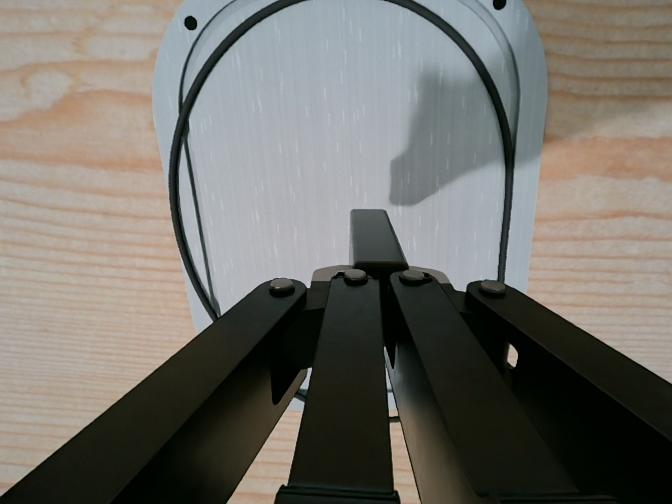

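Scaled by 1.680 from the camera's 672x504 image, which has a finer 960x720 frame.

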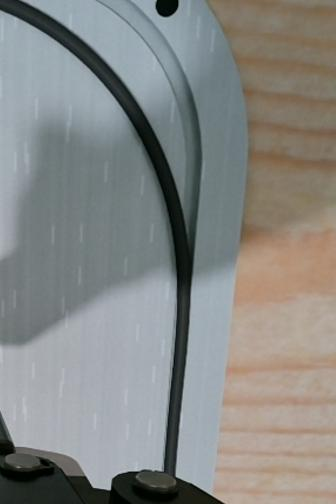

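Scaled by 1.400 from the camera's 672x504 image, which has a finer 960x720 frame.

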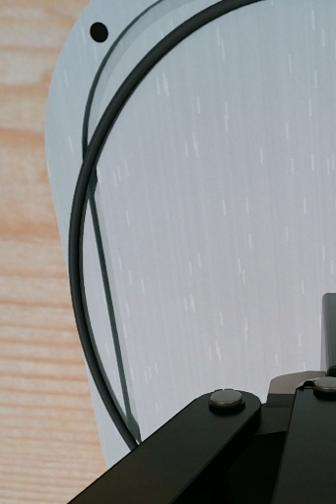

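Request:
move(
  target=[
    [-0.0068,0.1298,-0.0733,0,0,0,-1,-0.7,0,0,0,0,0,0,0,1,1,1],
    [-0.0068,0.1298,-0.0908,0,0,0,-1,-0.7,0,0,0,0,0,0,0,1,1,1],
  ],
  speed=[0.2,0.02],
  blend=[0.003,0],
)

Scene clock: 229.70 s.
left_arm: end_effector_position=(+0.3794, -0.1184, +0.0482) position_measured=233 object_status=3 end_effector_quat_wxyz=(+0.002, -0.020, +1.000, +0.003) | right_arm: end_effector_position=(+0.4357, -0.2514, +0.3810) position_measured=3 object_status=3 end_effector_quat_wxyz=(-0.049, +0.294, -0.628, +0.719)
Joint positions: left_arm=[0.142 -0.133 -0.468 -2.732 -0.107 2.612 1.299] | right_arm=[-0.361 -0.61 0.343 -2.905 -1.902 2.078 2.108]
Joint velocities: left_arm=[0 0.001 0 -0.002 0.002 0.004 0.004] | right_arm=[within noise]
Joint torques (N m): left_arm=[1.28 -17.27 1.6 17.33 0.79 3.71 0.31] | right_arm=[0.32 -8.87 -4 20.38 -1.35 -1.74 -0.03]
External joint torques (N m): left_arm=[1.27 2.46 0.26 -1.05 0.39 1.24 0.31] | right_arm=[0.24 -0.71 -1.04 -1.1 -0.36 0.34 0.05]
Flange force (N): left_arm=[-5.8 1.0 13.8] | right_arm=[8.5 0.2 -0.8]
Wrist depth (mm): cam_left_wrist=[- 151 151 150 159 160 159 / 160 160 159 158 168 168 168 / 170 169 168 167 176 179 178 / 183 180 179 147 188 189 188 / 192 188 79 87 - 81 198 / - 64 76 - - 75 64 / - - - - - - -] | cam_right_wrist=[- 2799 2343 2093 1671 1211 1418 / 2073 - 2343 - - - 1711 / 1585 - 1738 1925 3421 2318 1585 / - 146 1738 1942 2343 1842 1382 / - 135 1573 1633 1925 1996 107 / - 1232 1456 - 1942 1671 112 / - - - - - 1724 -]
Hand target: left_arm +0.3803, -0.1173, +0.0465; +0.003, -0.016, +1.000, +0.003 | right_arm +0.4361, -0.2506, +0.3804; -0.049, +0.296, -0.628, +0.718
Off the commanded pose: left_arm 0.002 m, 1 deg | right_arm 0.001 m, 0 deg.
move: done

Request:
move(
  target=[
    [0,0,0.015,0,0,0,-1,-0.7,0,0,0,0,0,0,0,1,1,1],
    [0.0249,0.0019,0.015,0,0,0,-1,-0.7,0,0,0,0,0,0,0,1,1,1],
    [0.0249,0.0019,-0.0008,0,0,0,-1,-0.7,0,0,0,0,0,0,0,1,1,1],
    [0.0249,0.0019,0.015,0,0,0,-1,-0.7,0,0,0,0,0,0,0,1,1,1],
    [0.0498,0.0039,0.015,0,0,0,-1,-0.7,0,0,0,0,0,0,0,1,1,1],
    [0.0498,0.0039,-0.0008,0,0,0,-1,-0.7,0,0,0,0,0,0,0,1,1,1],
    [0.0498,0.0039,0.015,0,0,0,-1,-0.7,0,0,0,0,0,0,0,1,1,1],
    [0.0748,0.0058,0.015,0,0,0,-1,-0.7,0,0,0,0,0,0,0,1,1,1],
    [0.0748,0.0058,-0.0008,0,0,0,-1,-0.7,0,0,0,0,0,0,0,1,1,1],
  ],
  speed=[0.08,0.08,0.02,0.08,0.08,0.02,0.08,0.08,0.02],
  blend=[0.003,0.003,0,0.003,0.003,0,0.003,0.003,0],
)

Scene clock: 233.30 s.
left_arm: end_effector_position=(+0.4248, -0.1149, +0.0484) position_measured=233 object_status=3 end_effector_quat_wxyz=(+0.003, -0.013, +1.000, +0.002) | right_arm: end_effector_position=(+0.4357, -0.2514, +0.3810) position_measured=3 object_status=3 end_effector_quat_wxyz=(-0.049, +0.294, -0.628, +0.719)
Joint positions: left_arm=[0.186 -0.013 -0.454 -2.6 0.001 2.592 1.276] | right_arm=[-0.361 -0.61 0.343 -2.905 -1.902 2.078 2.108]
Joint velocities: left_arm=[0.002 0.002 0 0 0.001 0 -0.005] | right_arm=[within noise]
Joint torques (N m): left_arm=[1.99 -20.74 1.24 17.92 0.97 3.46 -0.27] | right_arm=[0.35 -8.89 -4.07 20.4 -1.33 -1.77 -0.02]
External joint torques (N m): left_arm=[2.01 3.36 1.12 -0.99 0.56 0.98 -0.27] | right_arm=[0.33 -0.69 -1.04 -1.06 -0.36 0.33 0.06]
Flange force (N): left_arm=[-8.2 0.6 15.4] | right_arm=[8.3 0.2 -0.9]
Wrist depth (mm): cam_left_wrist=[- 151 151 150 156 159 159 / 160 161 158 158 165 169 168 / 169 169 168 166 177 178 177 / 182 179 179 147 187 189 189 / 192 190 79 87 - 81 199 / - 64 75 - - 75 64 / - - - - - - -] | cam_right_wrist=[- 1811 - - 2597 1978 1487 / 2093 - - - 2034 1925 1874 / - - 1724 - - 1827 1711 / - 135 1633 1645 - 149 1364 / - 125 - 1671 - 1942 107 / - - - - 1633 1621 112 / - - - 1339 1400 1466 -]
Hand target: left_arm +0.4251, -0.1138, +0.0460; +0.003, -0.016, +1.000, +0.003 | right_arm +0.4361, -0.2506, +0.3804; -0.049, +0.296, -0.628, +0.718
Off the commanded pose: left_arm 0.003 m, 0 deg | right_arm 0.001 m, 0 deg.
move: done

Request:
move(
  target=[
    [0,0,0.018,0,0,0,-1,-0.7,0,0,0,0,0,0,0,1,1,1],
    [-0.0678,-0.1352,0.0917,0,0,0,-1,-0.7,0,0,0,0,0,0,0,1,1,1],
  ],
  speed=[0.06,0.25],
  blend=[0.004,0],
  cameras=["cam_left_wrist"],
)

Request:
zoom_image(
  camera="cam_left_wrist",
  region=[400, 0, 600, 300],
)

Scene clock: 235.17 s.
left_arm: end_effector_position=(+0.3848, -0.1945, +0.1004) position_measured=233 object_status=3 end_effector_quat_wxyz=(+0.003, -0.011, +1.000, +0.003) | right_arm: end_effector_position=(+0.4357, -0.2514, +0.3810) position_measured=3 object_status=3 end_effector_quat_wxyz=(-0.049, +0.294, -0.628, +0.719)
Joint positions: left_arm=[0.071 -0.188 -0.555 -2.597 -0.139 2.435 1.179] | right_arm=[-0.361 -0.61 0.343 -2.905 -1.902 2.078 2.108]
Joint velocities: left_arm=[0.001 0.001 0.001 0.002 0.001 0 -0.005] | right_arm=[within noise]
Joint torques (N m): left_arm=[0.7 -19.67 2.1 20.57 0.15 2.26 -0.21] | right_arm=[0.3 -8.88 -4.03 20.36 -1.34 -1.75 -0.03]
External joint torques (N m): left_arm=[0.73 -0.43 -0.29 -0.31 -0.36 -0.24 -0.21] | right_arm=[0.26 -0.71 -1.04 -1.1 -0.36 0.34 0.06]
Flange force (N): left_arm=[1.8 0.7 -1.3] | right_arm=[8.5 0.2 -0.9]
Wrist depth (mm): cam_left_wrist=[209 209 197 196 196 202 205 / 221 217 208 207 207 210 217 / 234 231 219 220 221 224 228 / 247 249 231 130 230 235 242 / 266 261 79 87 - 82 256 / - 64 76 - - 75 64 / - - - - - - -] | cam_right_wrist=[- - - 2597 - - 1456 / - - - - - - 1960 / - - - - 1891 2134 1671 / - 135 - - - 150 1391 / - 125 - - 2093 2034 107 / - - - - 1585 1633 112 / - 1184 1246 - 1466 1573 -]
Hand target: left_arm +0.3845, -0.1949, +0.1010; +0.003, -0.016, +1.000, +0.003 | right_arm +0.4361, -0.2506, +0.3804; -0.049, +0.296, -0.628, +0.718
Off the commanded pose: left_arm 0.001 m, 1 deg | right_arm 0.001 m, 0 deg.
move: done
Images, in order (width x height): cam_left_wrist 672x504.

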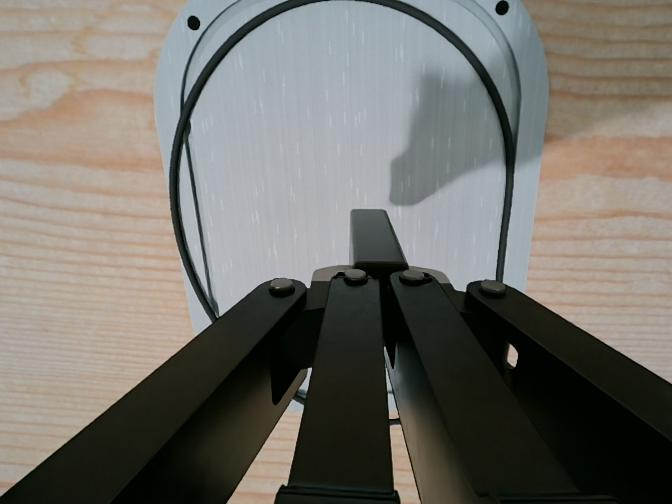

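Scaled by 1.680 from the camera's 672x504 image, which has a finer 960x720 frame.

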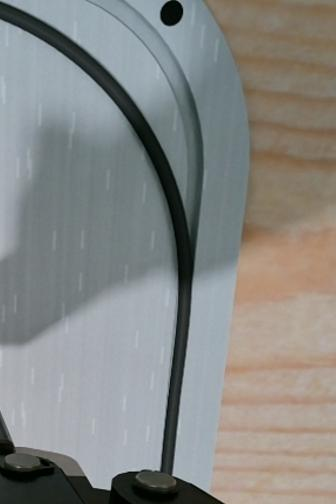

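Request:
move(
  target=[
    [-0.0313,-0.21,-0.0433,0,0,0,-1,-0.7,0,0,0,0,0,0,0,1,1,1],
    [-0.0313,-0.21,-0.088,0,0,0,-1,-0.7,0,0,0,0,0,0,0,1,1,1],
    [-0.0337,-0.1725,-0.088,0,0,0,-1,-0.7,0,0,0,0,0,0,0,1,1,1],
    [0.0827,-0.1652,-0.0872,0,0,0,-1,-0.7,0,0,0,0,0,0,0,1,1,1],
    [0.0817,-0.1767,-0.0717,0,0,0,-1,-0.7,0,0,0,0,0,0,0,1,1,1],
    [-0.0825,0.0082,0.0,0,0,0,-1,-0.7,0,0,0,0,0,0,0,1,1,1],
  ],
  speed=[0.2,0.03,0.035,0.045,0.08,0.25],
  blend=[0.01,0,0.002,0,0.004,0],
  cameras=["cam_left_wrist"],
)

Request:
zoom_image(
  camera="cam_left_wrist",
  region=[170, 20, 380, 230],
)

Request:
zoom_image(
  camera="cam_left_wrist",
  region=[350, 20, 560, 230],
)

Scene clock: 242.33 s.
left_arm: end_effector_position=(+0.3361, -0.1905, +0.1016) position_measured=233 object_status=3 end_effector_quat_wxyz=(+0.004, -0.020, +1.000, +0.002) | right_arm: end_effector_position=(+0.4357, -0.2514, +0.3810) position_measured=3 object_status=3 end_effector_quat_wxyz=(-0.049, +0.294, -0.628, +0.719)
Joint positions: left_arm=[-0.078 -0.332 -0.47 -2.734 -0.216 2.43 1.168] | right_arm=[-0.361 -0.61 0.343 -2.905 -1.902 2.078 2.108]
Joint velocities: left_arm=[0 0.002 -0.001 0 0 0 0.005] | right_arm=[within noise]
Joint torques (N m): left_arm=[0.29 -15.44 3.3 19.85 0.47 2.36 0.3] | right_arm=[0.33 -8.88 -4.05 20.37 -1.34 -1.75 -0.05]
External joint torques (N m): left_arm=[0.3 0.04 0.15 -0.79 -0.05 -0.13 0.3] | right_arm=[0.33 -0.75 -1.02 -0.99 -0.37 0.34 0.04]
Flange force (N): left_arm=[1.5 2.3 0.2] | right_arm=[8.4 0.0 -1.0]
Wrist depth (mm): cam_left_wrist=[210 209 208 205 206 206 206 / 223 221 209 210 208 216 217 / 237 231 222 222 220 228 229 / 251 250 235 131 231 242 244 / 268 262 79 87 - 81 255 / - 64 76 - - 75 64 / - - - - - - -] | cam_right_wrist=[2156 - 2177 2073 2034 - 1427 / - - 1978 2245 2113 - 1684 / - 1874 2093 - 3124 2113 1621 / - 135 1724 1996 2177 151 1382 / - 135 1331 1671 1874 1978 107 / - - - 1562 - 1978 112 / - 1211 1129 1437 - 1497 -]
Hand target: left_arm +0.3350, -0.1900, +0.1010; +0.003, -0.016, +1.000, +0.003 | right_arm +0.4361, -0.2506, +0.3804; -0.049, +0.296, -0.628, +0.718
Off the commanded pose: left_arm 0.001 m, 1 deg | right_arm 0.001 m, 0 deg.
move: done
Images, in order (width x height): cam_left_wrist 672x504.

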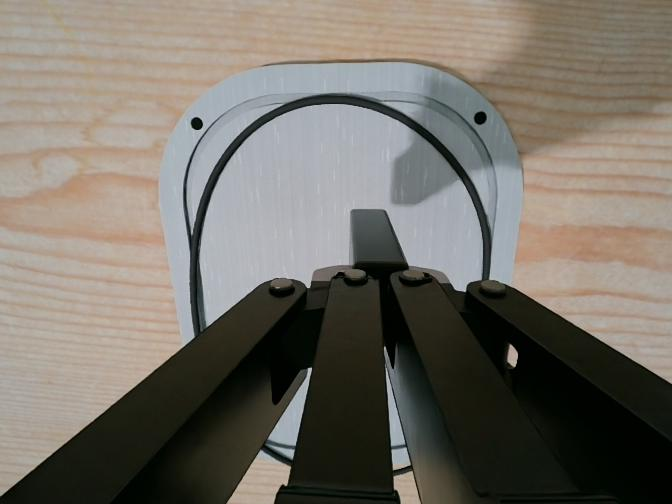

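Scaled by 2.400 from the camera's 672x504 image, which has a finer 960x720 frame.

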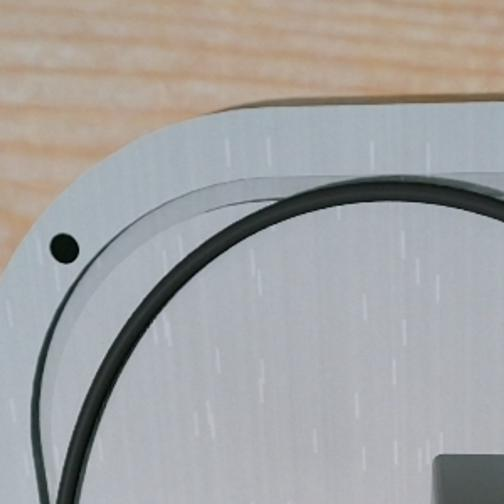

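Scaled by 2.400 from the camera's 672x504 image, which has a finer 960x720 frame.

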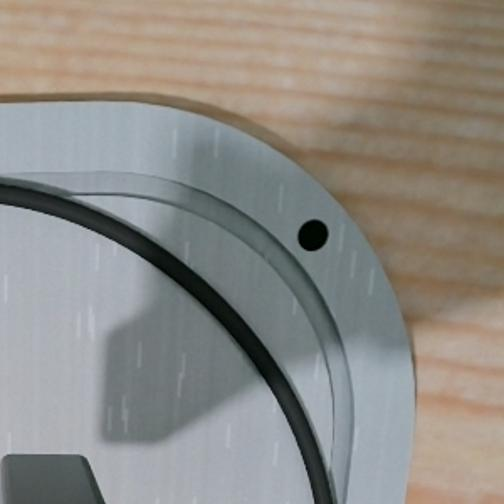

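Request:
move(
  target=[0.30,-0.0083,0.0,0,0,0,-1,-0.7,0,0,0,0,0,0,0,1,1,1],
  speed=0.25,
  cameras=["cam_left_wrist"],
)

Request:
zoom_image(
  camera="cam_left_wrist",
  region=[100, 0, 560, 460],
)

Scene clock: 244.97 s.
left_arm: end_effector_position=(+0.5157, -0.1958, +0.1023) position_measured=233 object_status=3 end_effector_quat_wxyz=(+0.005, -0.013, +1.000, +0.001) | right_arm: end_effector_position=(+0.4357, -0.2514, +0.3810) position_measured=3 object_status=3 end_effector_quat_wxyz=(-0.049, +0.294, -0.628, +0.719)
Joint positions: left_arm=[0.046 0.171 -0.416 -2.196 0.104 2.358 1.107] | right_arm=[-0.361 -0.61 0.343 -2.905 -1.902 2.078 2.108]
Joint velocities: left_arm=[0 -0.001 -0.002 0.001 -0.001 -0.001 -0.005] | right_arm=[within noise]
Joint torques (N m): left_arm=[0.27 -31.92 -1.67 21.95 0.83 2.27 -0.24] | right_arm=[0.31 -8.9 -4.12 20.38 -1.33 -1.76 -0.06]
External joint torques (N m): left_arm=[0.25 1.38 0.35 -0.14 0.28 -0.25 -0.24] | right_arm=[0.38 -0.79 -1.03 -1.03 -0.36 0.35 0.02]
Flange force (N): left_arm=[-3.9 -1.7 2.6] | right_arm=[8.7 -0.1 -1.2]
Wrist depth (mm): cam_left_wrist=[210 210 195 197 197 196 205 / 222 222 210 209 208 206 217 / 236 235 223 221 220 228 229 / 251 250 249 131 243 243 244 / 266 262 79 87 - 81 256 / - 64 76 - - 75 64 / - - - - - - -] | cam_right_wrist=[- 2506 2369 2245 - 1645 1418 / 2222 2422 - 2395 - - 1781 / 1518 2269 - - - 2506 1697 / - 135 1518 1891 - 150 1339 / - 135 - 1573 - 1942 107 / - 1198 1382 - - 1684 112 / - - 1339 1261 1191 1487 -]
Hand target: left_arm +0.5150, -0.1950, +0.1010; +0.003, -0.016, +1.000, +0.003 | right_arm +0.4361, -0.2506, +0.3804; -0.049, +0.296, -0.628, +0.718
Off the commanded pose: left_arm 0.002 m, 0 deg | right_arm 0.001 m, 0 deg.
move: done
Images, in order (width x height): cam_left_wrist 672x504.

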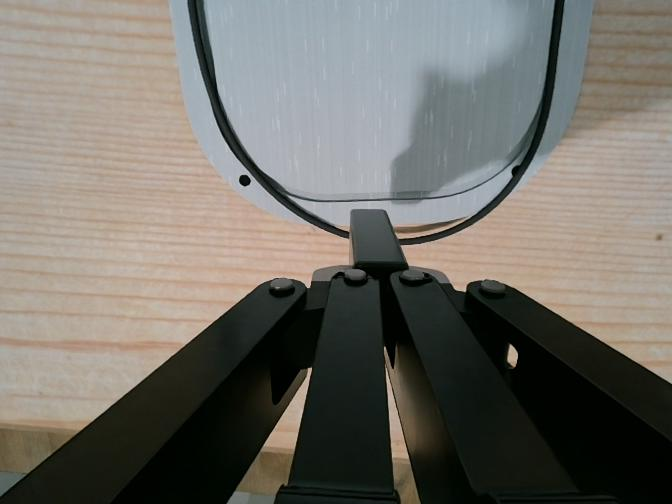

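Scaled by 1.096 from the camera's 672x504 image, which has a finer 960x720 frame.

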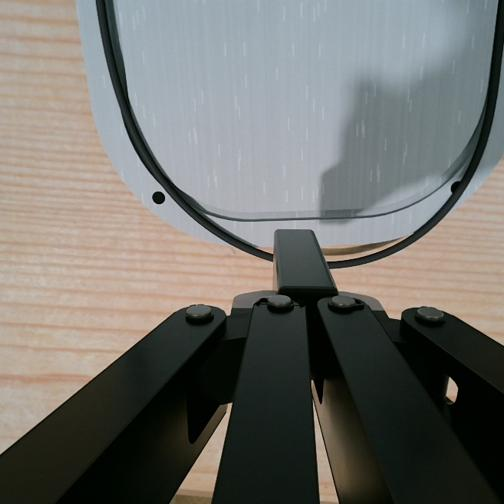

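Request:
move(
  target=[
    [0.0658,0.0158,-0.0517,0,0,0,-1,-0.7,0,0,0,0,0,0,0,1,1,1],
    [0.0658,0.0158,-0.0887,0,0,0,-1,-0.7,0,0,0,0,0,0,0,1,1,1],
    [0.014,0.0128,-0.0887,0,0,0,-1,-0.7,0,0,0,0,0,0,0,1,1,1],
    [0.011,0.0627,-0.0887,0,0,0,-1,-0.7,0,0,0,0,0,0,0,1,1,1],
    [0.017,-0.037,-0.0887,0,0,0,-1,-0.7,0,0,0,0,0,0,0,1,1,1],
    [0.045,-0.037,-0.0683,0,0,0,-1,-0.7,0,0,0,0,0,0,0,1,1,1],
    [0,0,0,0,0,0,-1,-0.7,0,0,0,0,0,0,0,1,1,1],
  ],
  speed=[0.15,0.03,0.035,0.045,0.045,0.08,0.2],
  blend=[0.008,0,0.002,0,0,0.006,0],
  cameras=["cam_left_wrist"],
)

Request:
zoom_image(
  camera="cam_left_wrist",
  region=[150, 0, 600, 300],
)

Scene clock: 252.73 s.
left_arm: end_effector_position=(+0.5162, -0.1950, +0.1009) position_measured=233 object_status=3 end_effector_quat_wxyz=(+0.005, -0.019, +1.000, +0.003) | right_arm: end_effector_position=(+0.4357, -0.2514, +0.3810) position_measured=3 object_status=3 end_effector_quat_wxyz=(-0.049, +0.294, -0.628, +0.719)
Joint positions: left_arm=[0.01 0.172 -0.38 -2.194 0.103 2.358 1.096] | right_arm=[-0.361 -0.61 0.343 -2.905 -1.902 2.078 2.108]
Joint velocities: left_arm=[0.001 0.001 -0.001 0 0 -0.001 0.005] | right_arm=[within noise]
Joint torques (N m): left_arm=[1.13 -33.3 -2.35 21.18 0.18 2.24 0.32] | right_arm=[0.32 -8.91 -4.02 20.36 -1.34 -1.77 -0.01]
External joint torques (N m): left_arm=[1.1 0.41 -0.51 -0.81 -0.38 -0.25 0.32] | right_arm=[0.38 -0.8 -0.92 -1.02 -0.37 0.33 0.07]
Flange force (N): left_arm=[2.1 2.6 -0.4] | right_arm=[8.4 0.1 -1.4]
Wrist depth (mm): cam_left_wrist=[209 209 197 196 195 196 205 / 220 220 208 207 206 206 216 / 234 233 222 219 218 229 230 / 249 247 245 131 241 245 243 / 263 259 79 87 - 82 256 / - 64 76 - - 75 64 / - - - - - - -] | cam_right_wrist=[- - 2422 - 1891 1781 1373 / - - 2343 2449 2293 1996 1767 / 1658 - 1978 - - 2343 1518 / - 135 - - - 2113 1331 / - 126 1418 - 1697 1891 107 / - 1184 - 1562 - 1597 - / - 1184 1497 1306 - 1456 -]
Hand target: left_arm +0.5150, -0.1950, +0.1010; +0.003, -0.016, +1.000, +0.003 | right_arm +0.4361, -0.2506, +0.3804; -0.049, +0.296, -0.628, +0.718
Off the commanded pose: left_arm 0.001 m, 0 deg | right_arm 0.001 m, 0 deg.
move: done
Images, in order (width x height): cam_left_wrist 672x504.

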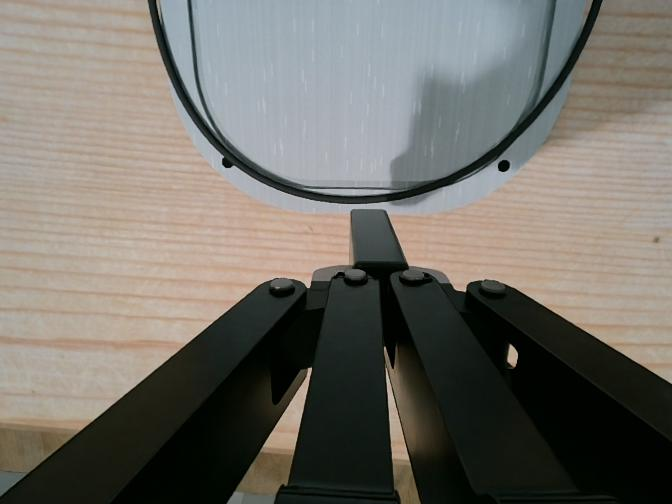

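Scaled by 1.120 from the camera's 672x504 image, which has a finer 960x720 frame.

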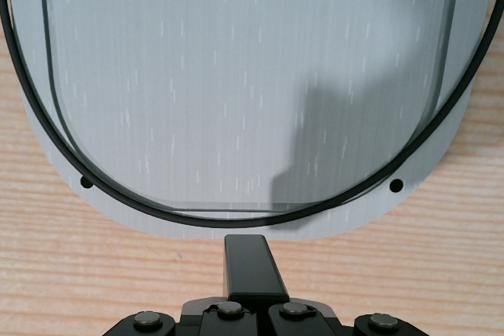

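Request:
move(
  target=[-0.3083,0.0083,0.0,0,0,0,-1,-0.7,0,0,0,0,0,0,0,1,1,1],
  speed=0.25,
  cameras=["cam_left_wrist"],
)

Scene clock: 254.87 s.
left_arm: end_effector_position=(+0.3297, -0.1894, +0.1005) position_measured=233 object_status=3 end_effector_quat_wxyz=(+0.002, -0.019, +1.000, +0.004) | right_arm: end_effector_position=(+0.4357, -0.2514, +0.3810) position_measured=3 object_status=3 end_effector_quat_wxyz=(-0.049, +0.294, -0.628, +0.719)
Joint positions: left_arm=[-0.134 -0.338 -0.42 -2.748 -0.193 2.427 1.148] | right_arm=[-0.361 -0.61 0.343 -2.905 -1.902 2.078 2.108]
Joint velocities: left_arm=[-0.001 0.001 -0.001 0.001 0 0 0.006] | right_arm=[within noise]
Joint torques (N m): left_arm=[0.27 -16.22 3.06 19.89 0.15 2.7 0.38] | right_arm=[0.34 -8.88 -4.06 20.35 -1.35 -1.76 -0.04]
External joint torques (N m): left_arm=[0.23 -0.62 0.2 -0.78 -0.36 0.21 0.38] | right_arm=[0.34 -0.71 -1.04 -1.09 -0.38 0.33 0.05]
Flange force (N): left_arm=[3.8 3.6 -0.5] | right_arm=[8.5 0.2 -1.0]
Wrist depth (mm): cam_left_wrist=[209 209 208 205 207 207 205 / 221 219 209 206 209 217 216 / 234 231 220 220 219 225 229 / 249 245 235 131 228 241 244 / 266 261 79 87 - 82 256 / - 64 76 - - 75 64 / - - - - - - -] | cam_right_wrist=[- - - - - - 1507 / 2034 - - - - - 1551 / 1447 - 1597 1684 2369 2318 1645 / 1476 135 1811 2200 - 149 1364 / - 135 - 2177 1811 2015 107 / - 1283 - - 1447 1684 112 / - 1178 - 1373 - 1518 -]
Hand target: left_arm +0.3300, -0.1900, +0.1010; +0.003, -0.016, +1.000, +0.003 | right_arm +0.4361, -0.2506, +0.3804; -0.049, +0.296, -0.628, +0.718
Off the commanded pose: left_arm 0.001 m, 0 deg | right_arm 0.001 m, 0 deg.
move: done
Images, in order (width x height): cam_left_wrist 672x504.

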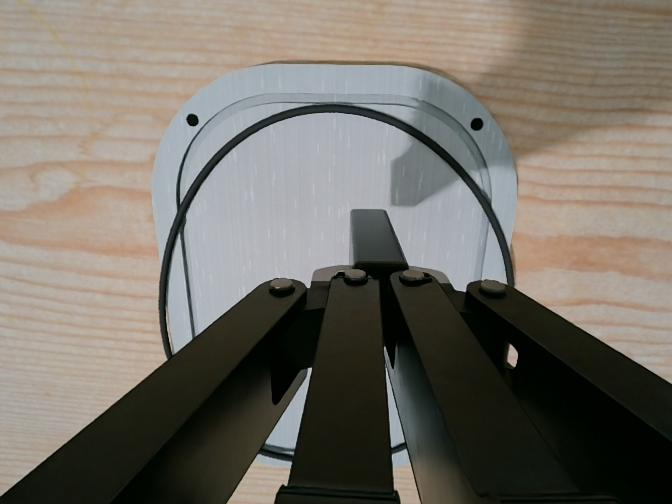

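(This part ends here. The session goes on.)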